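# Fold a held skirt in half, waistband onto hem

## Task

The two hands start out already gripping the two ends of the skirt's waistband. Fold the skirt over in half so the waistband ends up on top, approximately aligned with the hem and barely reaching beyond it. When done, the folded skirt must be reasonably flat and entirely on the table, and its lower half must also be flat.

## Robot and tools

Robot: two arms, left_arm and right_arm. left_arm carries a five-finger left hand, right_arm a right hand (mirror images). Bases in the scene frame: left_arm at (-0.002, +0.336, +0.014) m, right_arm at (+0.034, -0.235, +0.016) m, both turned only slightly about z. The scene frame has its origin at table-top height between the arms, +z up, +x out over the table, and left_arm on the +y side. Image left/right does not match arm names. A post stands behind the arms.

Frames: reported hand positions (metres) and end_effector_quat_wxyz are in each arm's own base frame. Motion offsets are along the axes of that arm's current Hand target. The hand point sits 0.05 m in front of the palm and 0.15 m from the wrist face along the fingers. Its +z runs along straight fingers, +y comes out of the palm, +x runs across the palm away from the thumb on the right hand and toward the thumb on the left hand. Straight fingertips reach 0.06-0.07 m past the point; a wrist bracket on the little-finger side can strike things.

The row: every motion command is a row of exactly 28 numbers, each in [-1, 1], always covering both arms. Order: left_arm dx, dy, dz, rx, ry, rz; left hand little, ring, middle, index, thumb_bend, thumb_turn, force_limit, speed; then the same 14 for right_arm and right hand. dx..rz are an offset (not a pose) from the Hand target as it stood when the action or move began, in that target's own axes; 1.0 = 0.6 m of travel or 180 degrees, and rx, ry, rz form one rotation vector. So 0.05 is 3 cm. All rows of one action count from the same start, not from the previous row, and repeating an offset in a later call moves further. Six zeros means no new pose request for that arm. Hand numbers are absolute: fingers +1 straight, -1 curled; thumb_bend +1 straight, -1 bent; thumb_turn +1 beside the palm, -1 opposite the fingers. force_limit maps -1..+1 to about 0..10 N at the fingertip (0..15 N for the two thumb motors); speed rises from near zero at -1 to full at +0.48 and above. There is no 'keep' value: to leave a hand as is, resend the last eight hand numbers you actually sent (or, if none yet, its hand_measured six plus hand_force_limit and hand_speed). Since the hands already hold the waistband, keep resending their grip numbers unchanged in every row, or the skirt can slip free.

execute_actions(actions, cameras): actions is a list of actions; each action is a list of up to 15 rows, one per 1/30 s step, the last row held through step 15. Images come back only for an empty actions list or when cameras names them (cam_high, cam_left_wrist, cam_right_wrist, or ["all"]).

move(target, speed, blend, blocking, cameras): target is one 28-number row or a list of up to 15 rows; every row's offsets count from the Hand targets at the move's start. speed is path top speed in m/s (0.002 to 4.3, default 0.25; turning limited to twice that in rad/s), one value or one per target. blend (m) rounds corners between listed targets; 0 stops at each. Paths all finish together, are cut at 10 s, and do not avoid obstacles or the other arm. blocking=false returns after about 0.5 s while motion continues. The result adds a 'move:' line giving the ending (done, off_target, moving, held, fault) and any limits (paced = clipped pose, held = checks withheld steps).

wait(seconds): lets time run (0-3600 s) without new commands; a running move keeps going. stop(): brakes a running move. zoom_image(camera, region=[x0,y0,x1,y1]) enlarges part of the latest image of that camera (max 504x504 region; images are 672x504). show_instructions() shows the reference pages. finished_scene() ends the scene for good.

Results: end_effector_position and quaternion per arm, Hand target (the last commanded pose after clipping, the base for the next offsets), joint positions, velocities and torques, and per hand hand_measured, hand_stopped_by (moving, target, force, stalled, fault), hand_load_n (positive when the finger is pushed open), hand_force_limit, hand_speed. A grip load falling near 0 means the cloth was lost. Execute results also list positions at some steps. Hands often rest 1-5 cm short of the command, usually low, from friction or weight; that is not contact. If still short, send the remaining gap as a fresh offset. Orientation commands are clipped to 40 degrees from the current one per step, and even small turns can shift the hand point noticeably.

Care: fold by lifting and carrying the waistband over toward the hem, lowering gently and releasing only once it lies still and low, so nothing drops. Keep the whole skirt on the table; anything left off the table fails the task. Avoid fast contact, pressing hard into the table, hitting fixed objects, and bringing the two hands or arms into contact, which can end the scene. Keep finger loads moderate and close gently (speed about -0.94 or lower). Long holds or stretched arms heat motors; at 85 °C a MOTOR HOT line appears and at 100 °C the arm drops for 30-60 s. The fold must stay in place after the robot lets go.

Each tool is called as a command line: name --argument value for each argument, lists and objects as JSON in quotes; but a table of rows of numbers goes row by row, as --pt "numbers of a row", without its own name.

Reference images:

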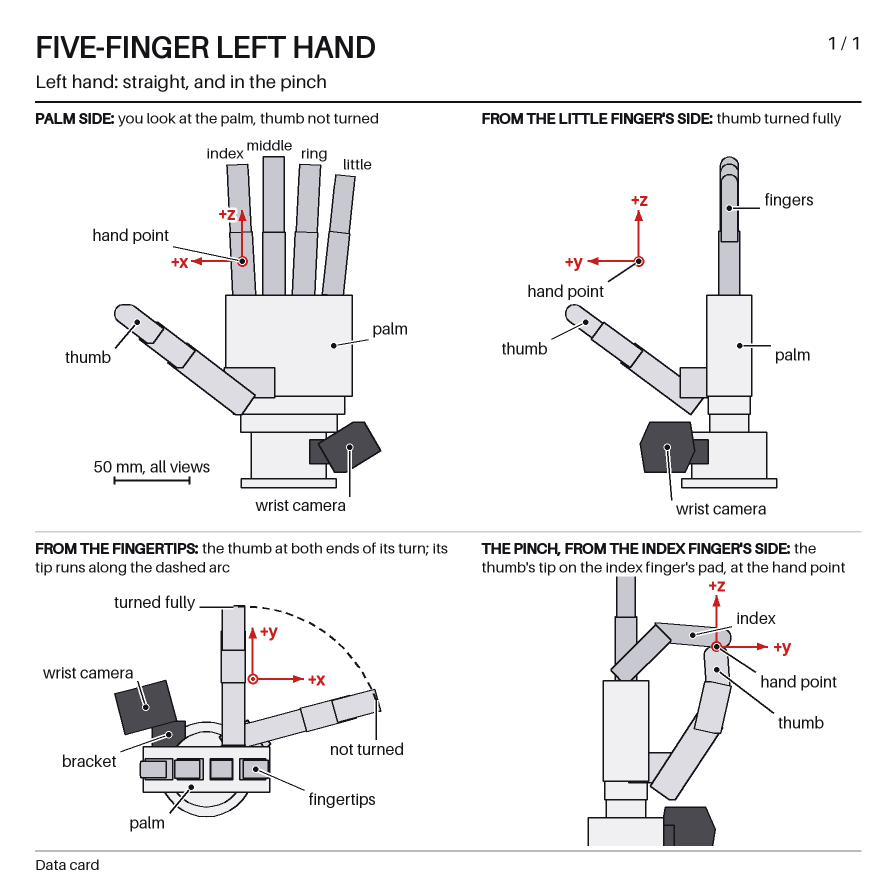

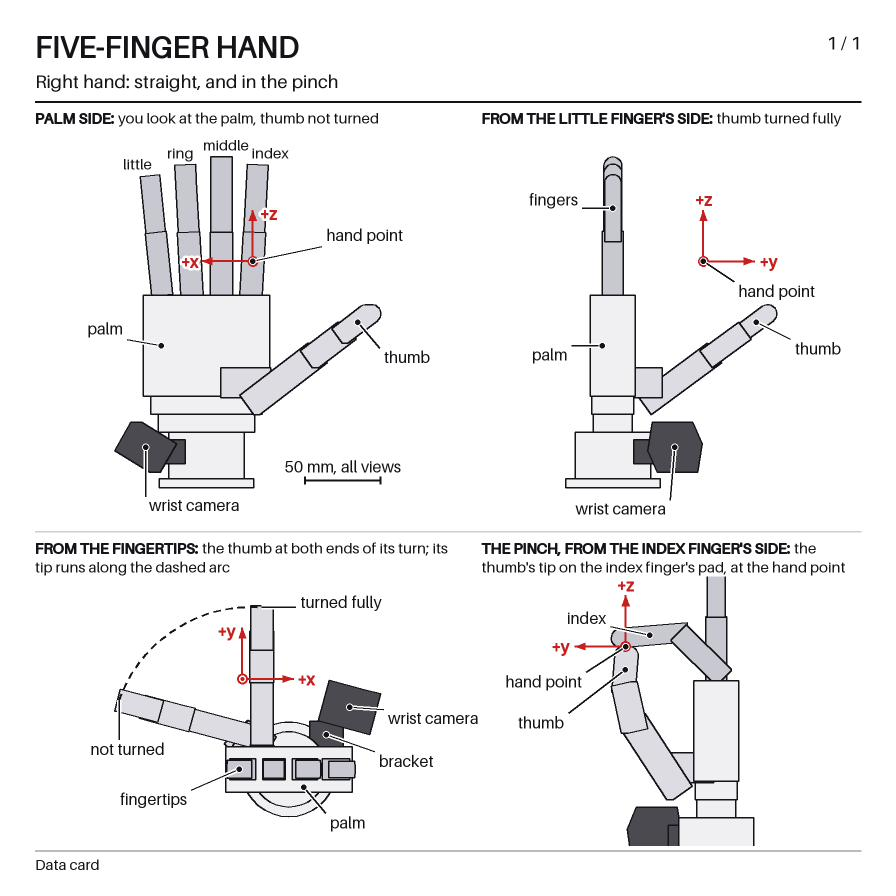

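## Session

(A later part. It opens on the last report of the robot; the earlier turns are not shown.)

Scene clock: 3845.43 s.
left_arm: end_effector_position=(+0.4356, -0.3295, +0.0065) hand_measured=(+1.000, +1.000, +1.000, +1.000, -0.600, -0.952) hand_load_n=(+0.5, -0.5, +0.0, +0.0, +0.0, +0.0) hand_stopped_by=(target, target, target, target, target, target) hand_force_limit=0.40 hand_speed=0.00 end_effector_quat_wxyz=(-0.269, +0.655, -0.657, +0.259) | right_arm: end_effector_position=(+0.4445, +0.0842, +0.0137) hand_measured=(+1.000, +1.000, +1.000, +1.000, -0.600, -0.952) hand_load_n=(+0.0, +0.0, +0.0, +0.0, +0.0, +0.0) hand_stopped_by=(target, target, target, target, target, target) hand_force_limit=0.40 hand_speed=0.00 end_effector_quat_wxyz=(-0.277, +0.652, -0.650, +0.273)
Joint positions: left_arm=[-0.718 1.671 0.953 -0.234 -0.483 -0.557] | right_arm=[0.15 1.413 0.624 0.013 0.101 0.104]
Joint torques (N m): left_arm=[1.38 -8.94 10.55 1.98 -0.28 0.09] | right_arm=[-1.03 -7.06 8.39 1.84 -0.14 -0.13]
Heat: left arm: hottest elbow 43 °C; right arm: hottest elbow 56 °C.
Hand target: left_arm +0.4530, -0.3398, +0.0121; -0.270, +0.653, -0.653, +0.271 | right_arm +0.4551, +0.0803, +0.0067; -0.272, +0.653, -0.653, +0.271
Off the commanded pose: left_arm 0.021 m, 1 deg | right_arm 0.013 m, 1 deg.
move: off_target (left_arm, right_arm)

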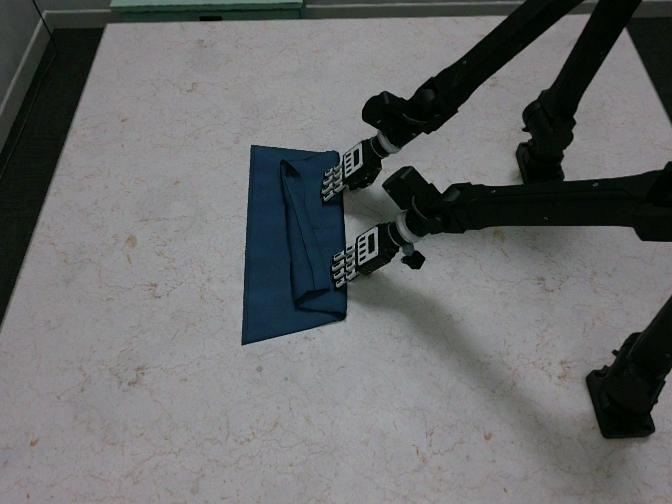

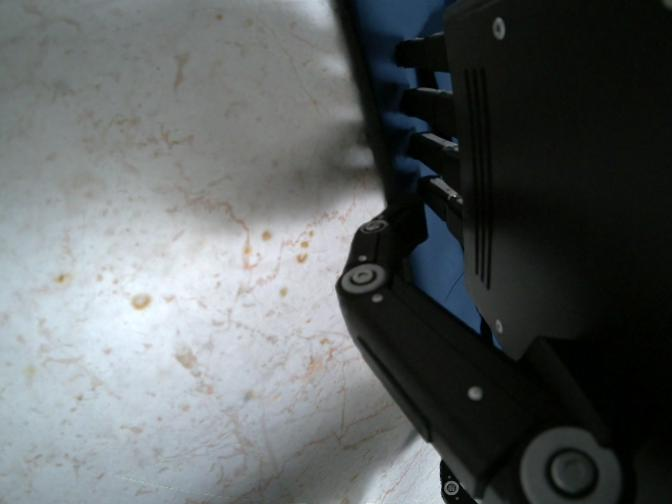

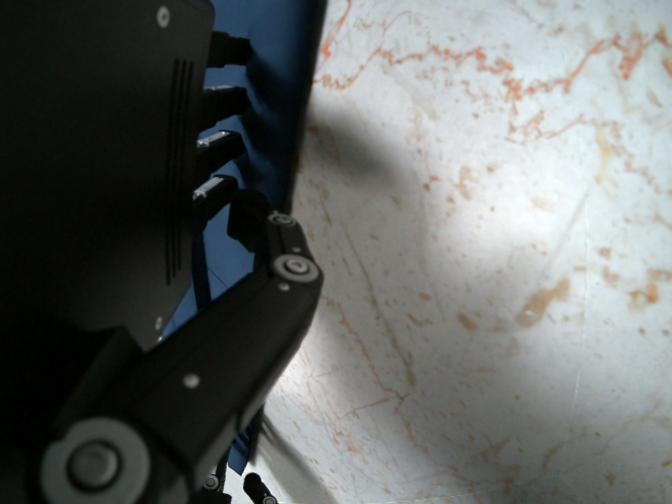

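move --pt "0 -0.0247 -0.0247 0 0 0 1 1 1 1 -0.6 -0.952 0.4 0.0 0 -0.0118 -0.0118 0 0 0 1 1 1 1 -0.6 -0.952 0.4 0.0" --pt "0 -0.0778 0.0283 0 0 0 1 1 1 1 -0.6 -0.952 0.4 0.0 0 -0.0766 0.0530 0 0 0 1 1 1 1 -0.6 -0.952 0.4 0.0" --speed '[0.1,0.1]' --cameras '["all"]'

zoom_image --camera "cam_high" --region '[230, 130, 390, 330]'

zoom_image --camera "cam_left_wrist" --region '[300, 0, 500, 250]'

zoom_image --camera "cam_right_wrist" --region '[160, 0, 410, 250]'

Scene clock: 3876.73 s.
left_arm: end_effector_position=(+0.4822, -0.3343, +0.0259) hand_measured=(+1.000, +1.000, +1.000, +1.000, -0.600, -0.952) hand_load_n=(+0.0, +0.0, +0.0, +0.0, +0.0, +0.0) hand_stopped_by=(target, target, target, target, target, target) hand_force_limit=0.40 hand_speed=0.00 end_effector_quat_wxyz=(-0.267, +0.654, -0.656, +0.266) | right_arm: end_effector_position=(+0.4958, +0.0859, +0.0169) hand_measured=(+1.000, +1.000, +1.000, +1.000, -0.600, -0.952) hand_load_n=(+0.0, +0.0, +0.0, +0.0, +0.0, +0.0) hand_stopped_by=(target, target, target, target, target, target) hand_force_limit=0.40 hand_speed=0.00 end_effector_quat_wxyz=(-0.277, +0.654, -0.650, +0.271)
Joint positions: left_arm=[-0.661 1.716 1.07 -0.269 -0.444 -0.506] | right_arm=[0.134 1.53 0.767 -0.017 0.085 0.092]
Joint torques (N m): left_arm=[1.49 -10.29 11.32 1.05 -0.36 0.08] | right_arm=[-1.08 -10.52 9.57 1.07 -0.04 -0.13]
Heat: left arm: hottest elbow 42 °C; right arm: hottest elbow 58 °C.
Hand target: left_arm +0.4979, -0.3398, +0.0331; -0.270, +0.653, -0.653, +0.271 | right_arm +0.5100, +0.0802, +0.0168; -0.272, +0.653, -0.653, +0.271
Off the commanded pose: left_arm 0.018 m, 1 deg | right_arm 0.015 m, 1 deg.
move: off_target (left_arm, right_arm)

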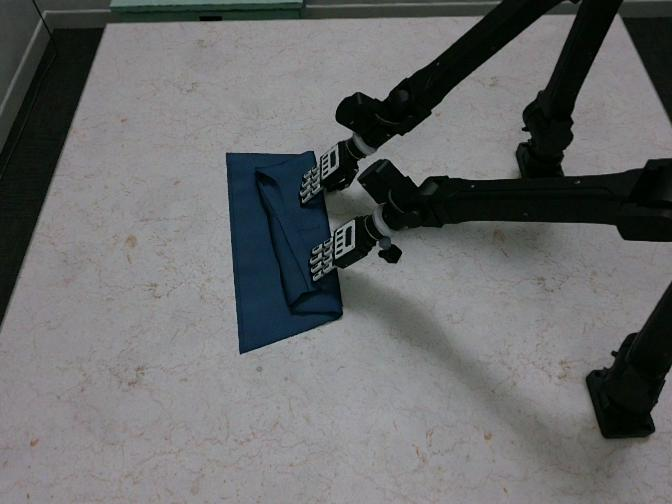

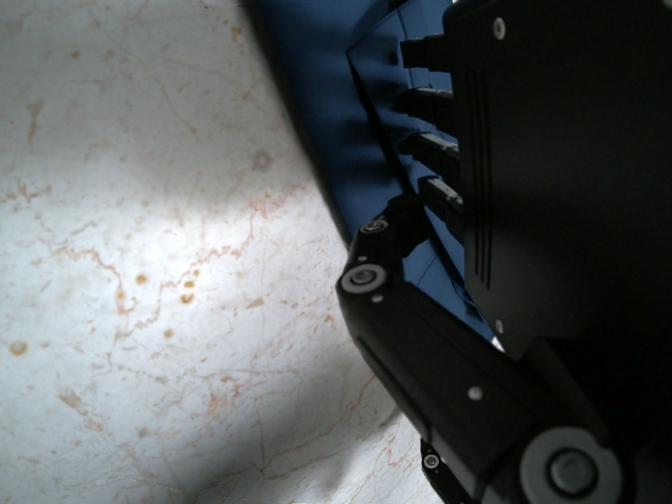

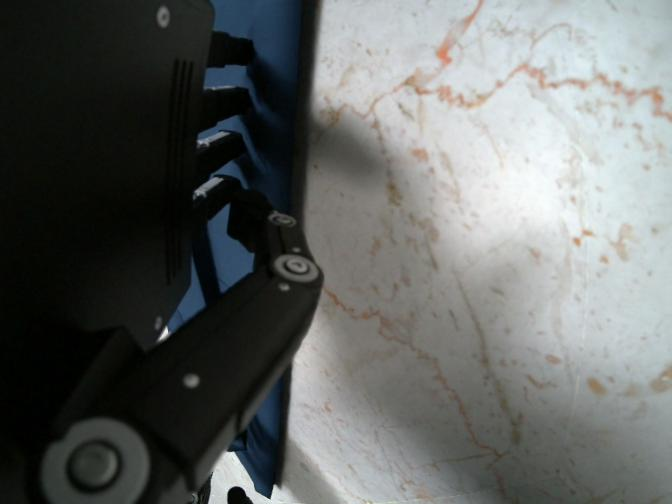

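Scaled by 2.520 from the camera's image (finer frame: 960x720).

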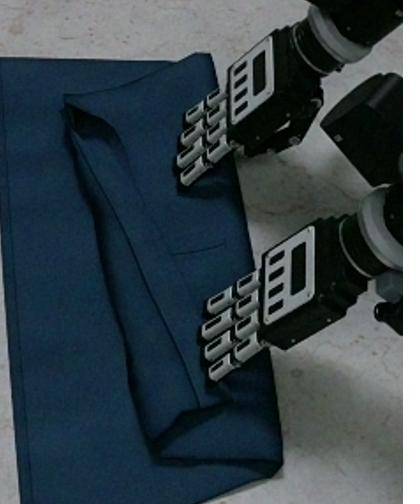

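Scaled by 2.016 from the camera's image (finer frame: 960x720).

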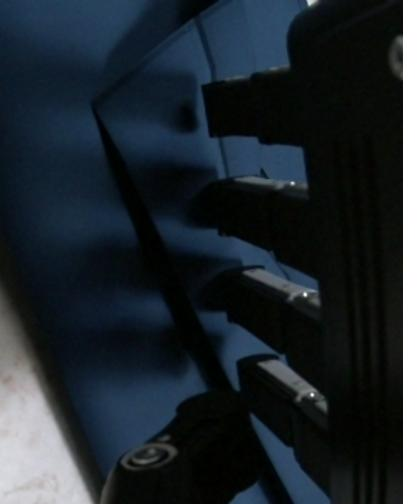

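Scaled by 2.016 from the camera's image (finer frame: 960x720).

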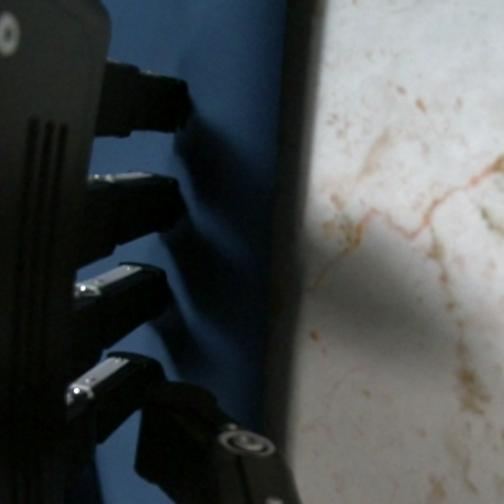

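move --pt "0.005 0.0118 -0.0825 0 -0.0589 -0.0589 1 1 1 1 -0.6 -0.952 0.4 0.0 0 0.0259 0.0259 0 0 0 1 1 1 1 -0.6 -0.952 0.4 0.0" --pt "0.01 0.0502 -0.0007 0 -0.0589 -0.0589 1 1 1 1 -0.6 -0.952 0.4 0.0 0 0.0259 0.0259 0 0 0 1 1 1 1 -0.6 -0.952 0.4 0.0" --speed '[0.12,0.1]' --cameras '["all"]'

zoom_image --camera "cam_high" --region '[230, 130, 390, 330]'

zoom_image --camera "cam_left_wrist" --region '[250, 0, 500, 250]'

Scene clock: 4021.87 s.
left_arm: end_effector_position=(+0.4594, -0.3373, +0.0070) hand_measured=(+1.000, +1.000, +1.000, +1.000, -0.600, -0.952) hand_load_n=(+0.0, +0.0, +0.0, +0.0, +0.0, +0.0) hand_stopped_by=(target, target, target, target, target, target) hand_force_limit=0.40 hand_speed=0.00 end_effector_quat_wxyz=(-0.304, +0.732, -0.568, +0.221) | right_arm: end_effector_position=(+0.5050, +0.0872, +0.0131) hand_measured=(+1.000, +1.000, +1.000, +1.000, -0.600, -0.952) hand_load_n=(+0.0, +0.0, +0.5, +0.0, +0.0, +0.0) hand_stopped_by=(target, target, target, target, target, target) hand_force_limit=0.40 hand_speed=0.00 end_effector_quat_wxyz=(-0.286, +0.650, -0.647, +0.278)
Joint positions: left_arm=[-0.744 1.76 1.098 -0.443 -0.639 -0.838] | right_arm=[0.134 1.555 0.769 0.033 0.085 0.092]
Joint torques (N m): left_arm=[1.67 -10.46 10.3 1.77 -0.41 0.07] | right_arm=[-1.08 -8.88 7.9 1.68 -0.03 -0.13]
Heat: left arm: hottest elbow 43 °C; right arm: hottest elbow 64 °C.
Hand target: left_arm +0.4764, -0.3457, +0.0120; -0.303, +0.733, -0.563, +0.233 | right_arm +0.5101, +0.0803, -0.0051; -0.272, +0.653, -0.653, +0.271
Off the commanded pose: left_arm 0.020 m, 2 deg | right_arm 0.020 m, 2 deg.
move: off_target (left_arm, right_arm)

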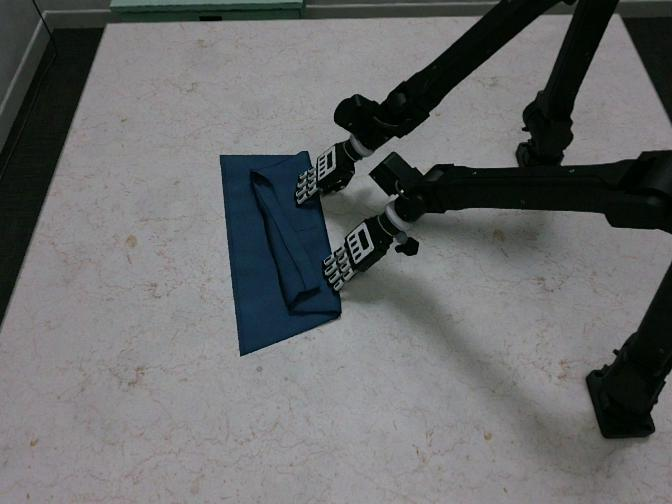

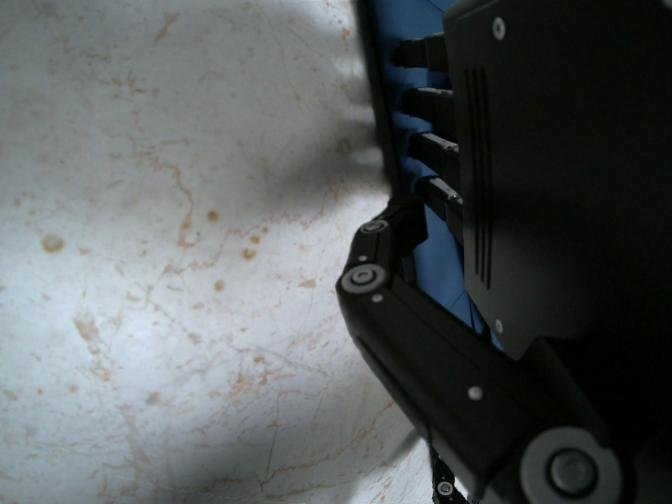

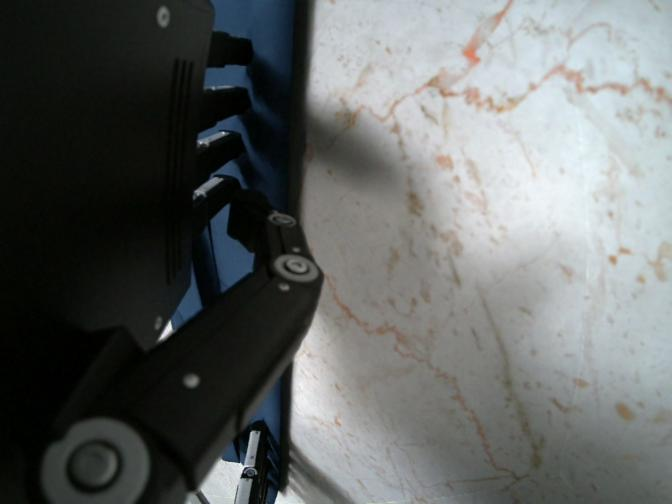

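Scaled by 2.520 from the camera's image (finer frame: 960x720).

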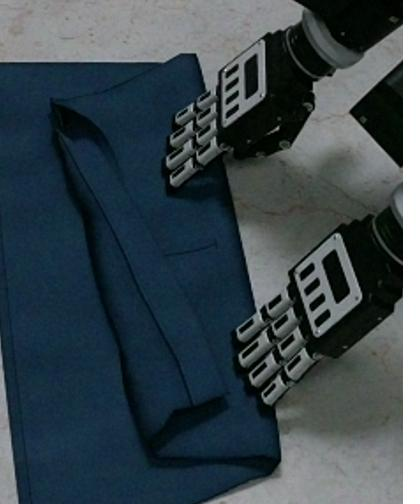

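Scaled by 2.016 from the camera's image (finer frame: 960x720).

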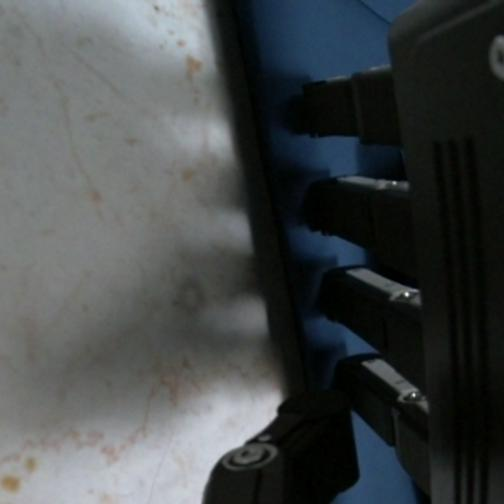

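move --pt "0 -0.0717 0.0576 0 0 0 1 1 1 1 -0.6 -0.952 0.4 0.0 0 0 0 0 0 0 1 1 1 1 -0.6 -0.952 0.4 0.0" --speed '[0.15]' --cameras '["all"]'

zoom_image --camera "cam_high" --region '[230, 130, 390, 330]'

zoom_image --camera "cam_left_wrist" --region '[250, 0, 500, 250]'

Scene clock: 4040.23 s.
left_arm: end_effector_position=(+0.5128, -0.3186, +0.0103) hand_measured=(+1.000, +1.000, +1.000, +1.000, -0.600, -0.952) hand_load_n=(-0.5, +0.0, +0.0, +0.0, +0.0, +0.0) hand_stopped_by=(target, target, target, target, target, target) hand_force_limit=0.40 hand_speed=0.00 end_effector_quat_wxyz=(-0.303, +0.736, -0.565, +0.218) | right_arm: end_effector_position=(+0.5050, +0.0872, +0.0131) hand_measured=(+1.000, +1.000, +1.000, +1.000, -0.600, -0.952) hand_load_n=(+0.0, +0.0, +0.5, +0.0, +0.5, +0.0) hand_stopped_by=(target, target, target, target, target, target) hand_force_limit=0.40 hand_speed=0.00 end_effector_quat_wxyz=(-0.286, +0.650, -0.647, +0.278)
Joint positions: left_arm=[-0.648 1.814 1.186 -0.427 -0.594 -0.748] | right_arm=[0.134 1.555 0.769 0.033 0.085 0.092]
Joint torques (N m): left_arm=[0.67 -11.22 11.19 1.68 -0.46 0.08] | right_arm=[-1.08 -8.88 7.92 1.68 -0.03 -0.14]
Heat: left arm: hottest elbow 43 °C; right arm: hottest elbow 62 °C.
Hand target: left_arm +0.5294, -0.3316, +0.0181; -0.303, +0.733, -0.562, +0.233 | right_arm +0.5101, +0.0803, -0.0051; -0.272, +0.653, -0.653, +0.271
Off the commanded pose: left_arm 0.022 m, 2 deg | right_arm 0.020 m, 2 deg.
move: off_target (left_arm)

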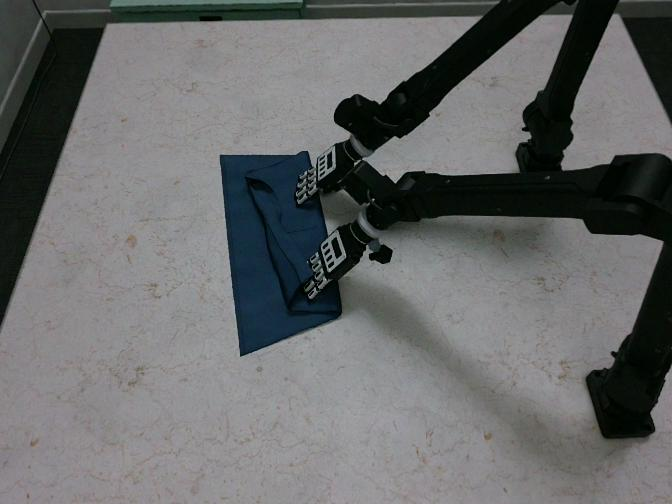

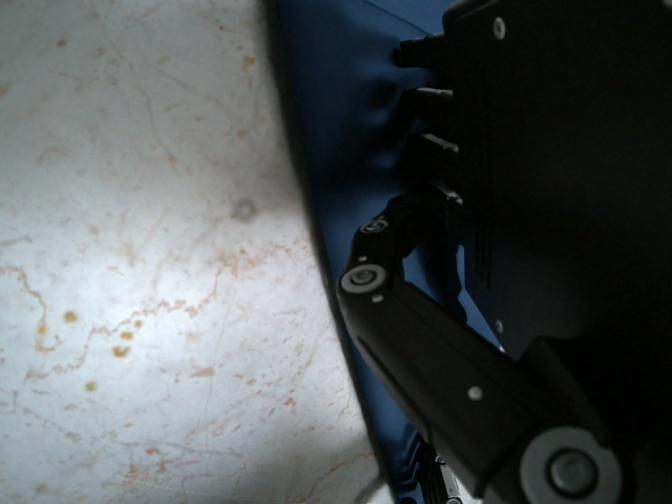

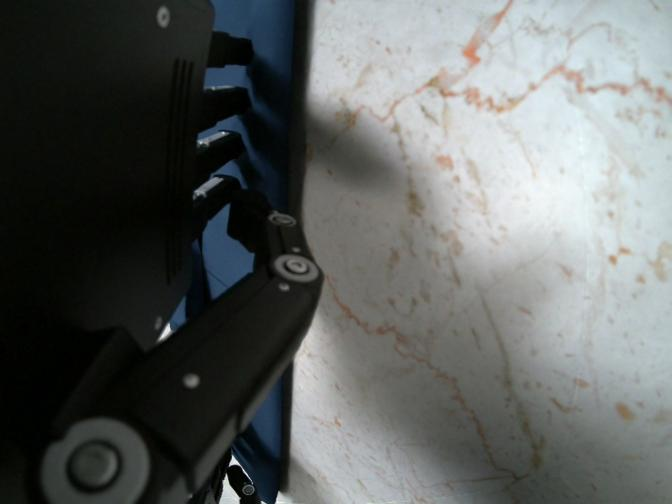

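Scaled by 2.520 from the camera's image (finer frame: 960x720).

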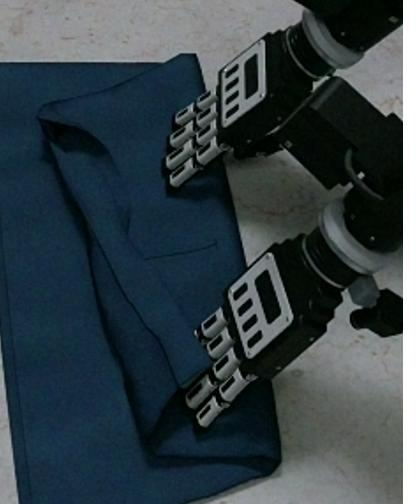

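Scaled by 2.016 from the camera's image (finer frame: 960x720).

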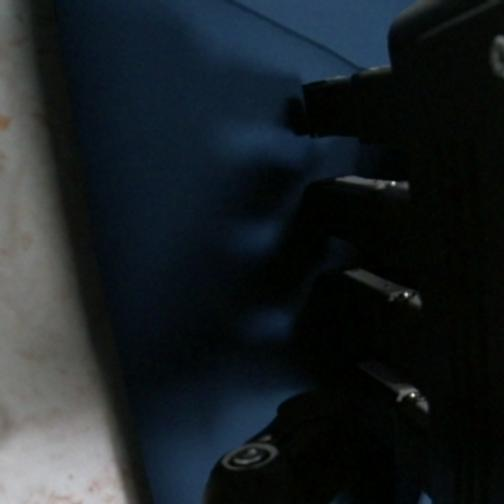

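move --pt "0.0008 -0.0884 -0.0648 0 0 0 1 1 1 1 -0.6 -0.952 0.4 0.0 0 0 0 0 0 0 1 1 1 1 -0.6 -0.952 0.4 0.0" --pt "0.0031 -0.1590 -0.0649 0 0 0 1 1 1 1 -0.6 -0.952 0.4 0.0 0 0 0 0 0 0 1 1 1 1 -0.6 -0.952 0.4 0.0" --pt "0.0063 -0.2061 -0.0178 0 0 0 1 1 1 1 -0.6 -0.952 0.4 0.0 0 0 0 0 0 0 1 1 1 1 -0.6 -0.952 0.4 0.0" --speed '[0.12,0.12,0.12]' --blend '[0.02,0.02,0]' --cameras '["all"]'

zoom_image --camera "cam_high" --region '[210, 130, 370, 330]'

zoom_image --camera "cam_left_wrist" --region '[150, 0, 500, 350]'

Scene clock: 4080.37 s.
left_arm: end_effector_position=(+0.5936, -0.3084, +0.1012) hand_measured=(+1.000, +1.000, +1.000, +1.000, -0.600, -0.952) hand_load_n=(+0.0, -0.5, +0.0, +0.0, +0.5, +0.0) hand_stopped_by=(target, target, target, target, target, target) hand_force_limit=0.40 hand_speed=0.00 end_effector_quat_wxyz=(-0.301, +0.735, -0.564, +0.225) | right_arm: end_effector_position=(+0.5050, +0.0872, +0.0131) hand_measured=(+1.000, +1.000, +1.000, +1.000, -0.600, -0.952) hand_load_n=(+0.0, +0.0, +0.5, +0.0, +0.0, +0.0) hand_stopped_by=(target, target, target, target, target, target) hand_force_limit=0.40 hand_speed=0.00 end_effector_quat_wxyz=(-0.286, +0.650, -0.647, +0.278)
Joint positions: left_arm=[-0.549 1.83 1.471 -0.628 -0.537 -0.646] | right_arm=[0.134 1.555 0.769 0.033 0.085 0.092]
Joint torques (N m): left_arm=[1.03 -12.98 12.72 0.9 -0.42 0.09] | right_arm=[-1.08 -8.88 7.91 1.68 -0.03 -0.13]
Heat: left arm: hottest elbow 46 °C; right arm: hottest elbow 60 °C.
Hand target: left_arm +0.6076, -0.3144, +0.1130; -0.303, +0.733, -0.563, +0.233 | right_arm +0.5101, +0.0803, -0.0051; -0.272, +0.653, -0.653, +0.271
Off the commanded pose: left_arm 0.019 m, 1 deg | right_arm 0.020 m, 2 deg.
move: off_target (left_arm)

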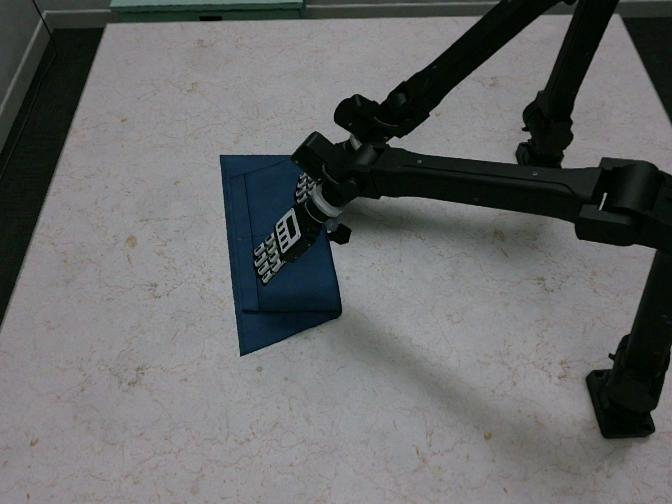

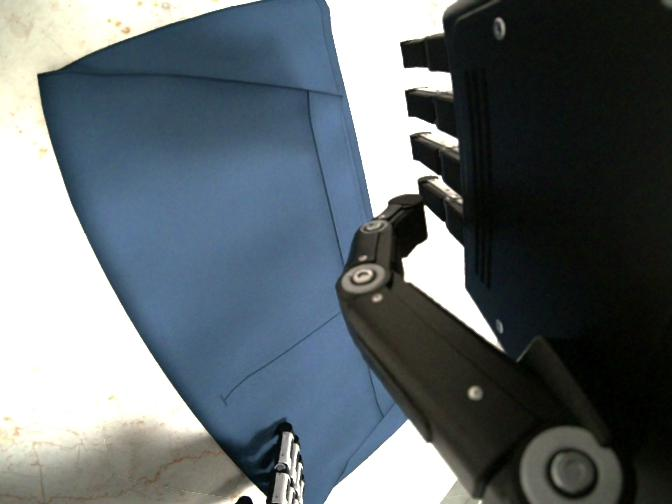

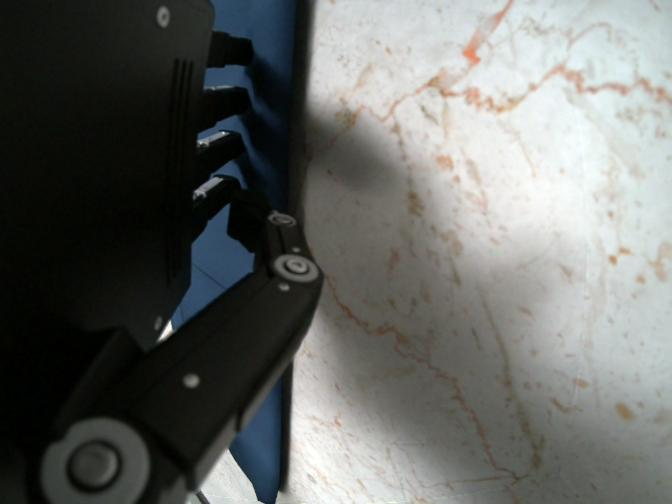

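Scaled by 2.520 from the camera's image (finer frame: 960x720).

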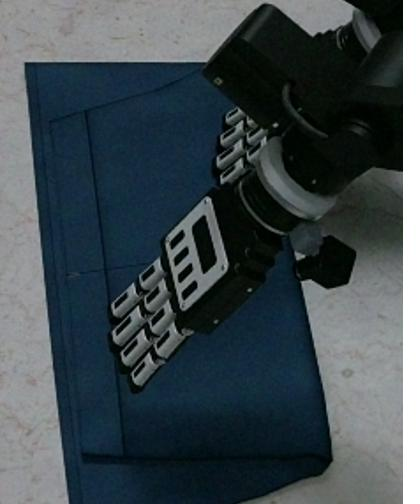

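Scaled by 1.440 from the camera's image (finer frame: 960x720).

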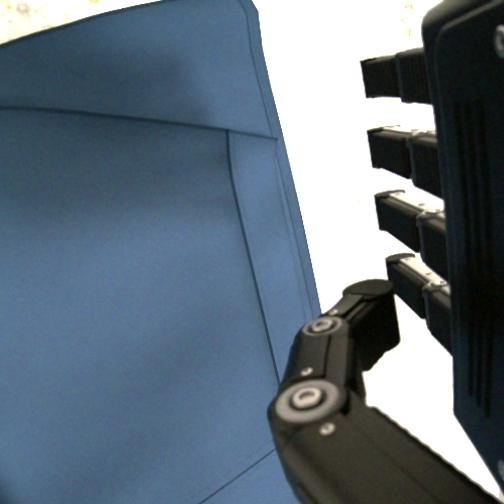

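move --pt "0 -0.0786 -0.0786 0 0 0 1 1 1 1 -0.6 -0.952 0.4 0.0 0 -0.0943 -0.0943 0 0 0 1 1 1 1 -0.6 -0.952 0.4 0.0" --pt "-0.15 0.0786 -0.4 0 0 0 1 1 1 1 -0.6 -0.952 0.4 0.0 0.1 0.1 -0.34 0 0 0 1 1 1 1 -0.6 -0.952 0.4 0.0" --speed '[0.15,0.3]' --blend '[0.03,0]' --cameras '["all"]'

zoom_image --camera "cam_high" --region '[190, 120, 370, 370]'

Scene clock: 4094.27 s.
left_arm: end_effector_position=(+0.3932, -0.2792, +0.2530) hand_measured=(+1.000, +1.000, +1.000, +1.000, -0.600, -0.952) hand_load_n=(+0.0, +0.0, -0.5, +0.0, +0.0, +0.0) hand_stopped_by=(target, target, target, target, target, target) hand_force_limit=0.40 hand_speed=0.00 end_effector_quat_wxyz=(-0.304, +0.733, -0.560, +0.237) | right_arm: end_effector_position=(+0.3317, +0.0252, +0.1023) hand_measured=(+1.000, +1.000, +1.000, +1.000, -0.600, -0.952) hand_load_n=(+0.0, +0.0, +0.0, +0.0, +0.0, +0.0) hand_stopped_by=(target, target, target, target, target, target) hand_force_limit=0.40 hand_speed=0.00 end_effector_quat_wxyz=(-0.280, +0.652, -0.648, +0.275)
Joint positions: left_arm=[-0.75 1.292 1.25 -1.031 -0.644 -0.846] | right_arm=[-0.03 0.84 0.502 -0.427 -0.031 -0.023]
Joint torques (N m): left_arm=[-0.03 -7.53 8.57 0.75 -0.66 -0.1] | right_arm=[-1.26 -4.78 7.42 1.09 -0.1 -0.13]
Heat: left arm: hottest elbow 46 °C; right arm: hottest elbow 60 °C.
Hand target: left_arm +0.3883, -0.2799, +0.2494; -0.303, +0.733, -0.562, +0.233 | right_arm +0.3231, +0.0201, +0.0960; -0.272, +0.653, -0.653, +0.271
Off the commanded pose: left_arm 0.006 m, 1 deg | right_arm 0.012 m, 1 deg.
move: off_target (right_arm)

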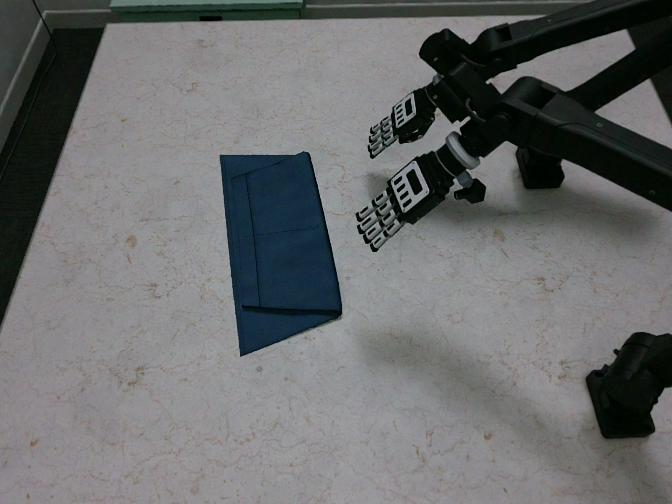

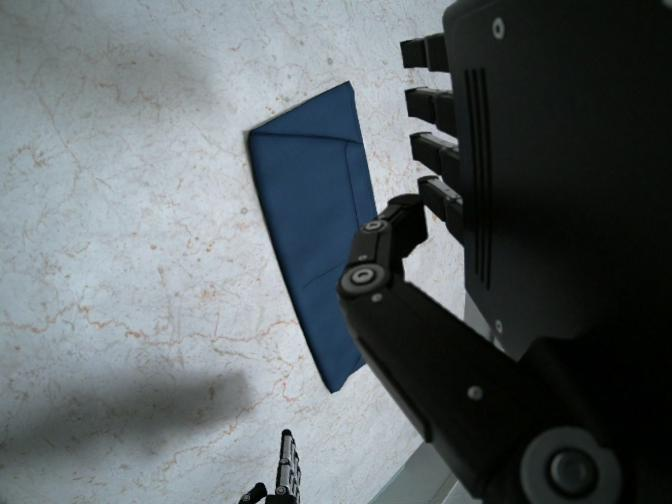

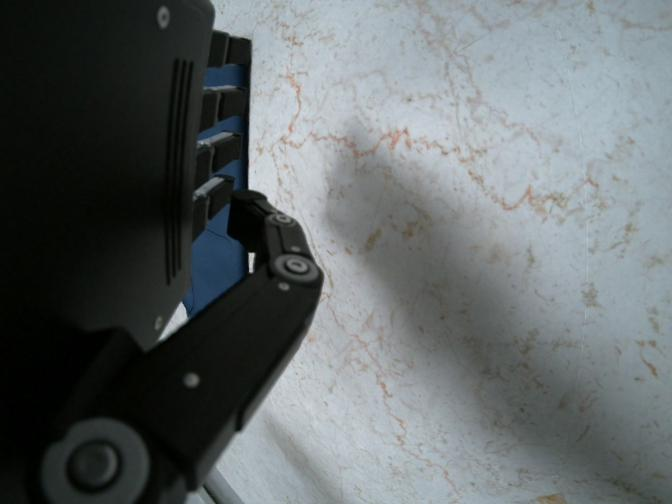

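Scaled by 2.016 from the camera's image (finer frame: 960x720).

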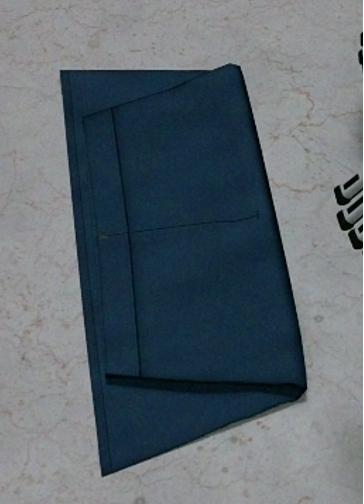

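zoom_image --camera "cam_left_wrist" --region '[220, 60, 420, 410]'

Scaled by 1.440 from the camera's image (finer frame: 960x720).

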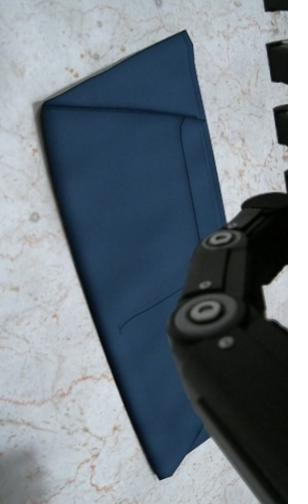

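finished_scene --scene 1

The scene is finished: the task was done.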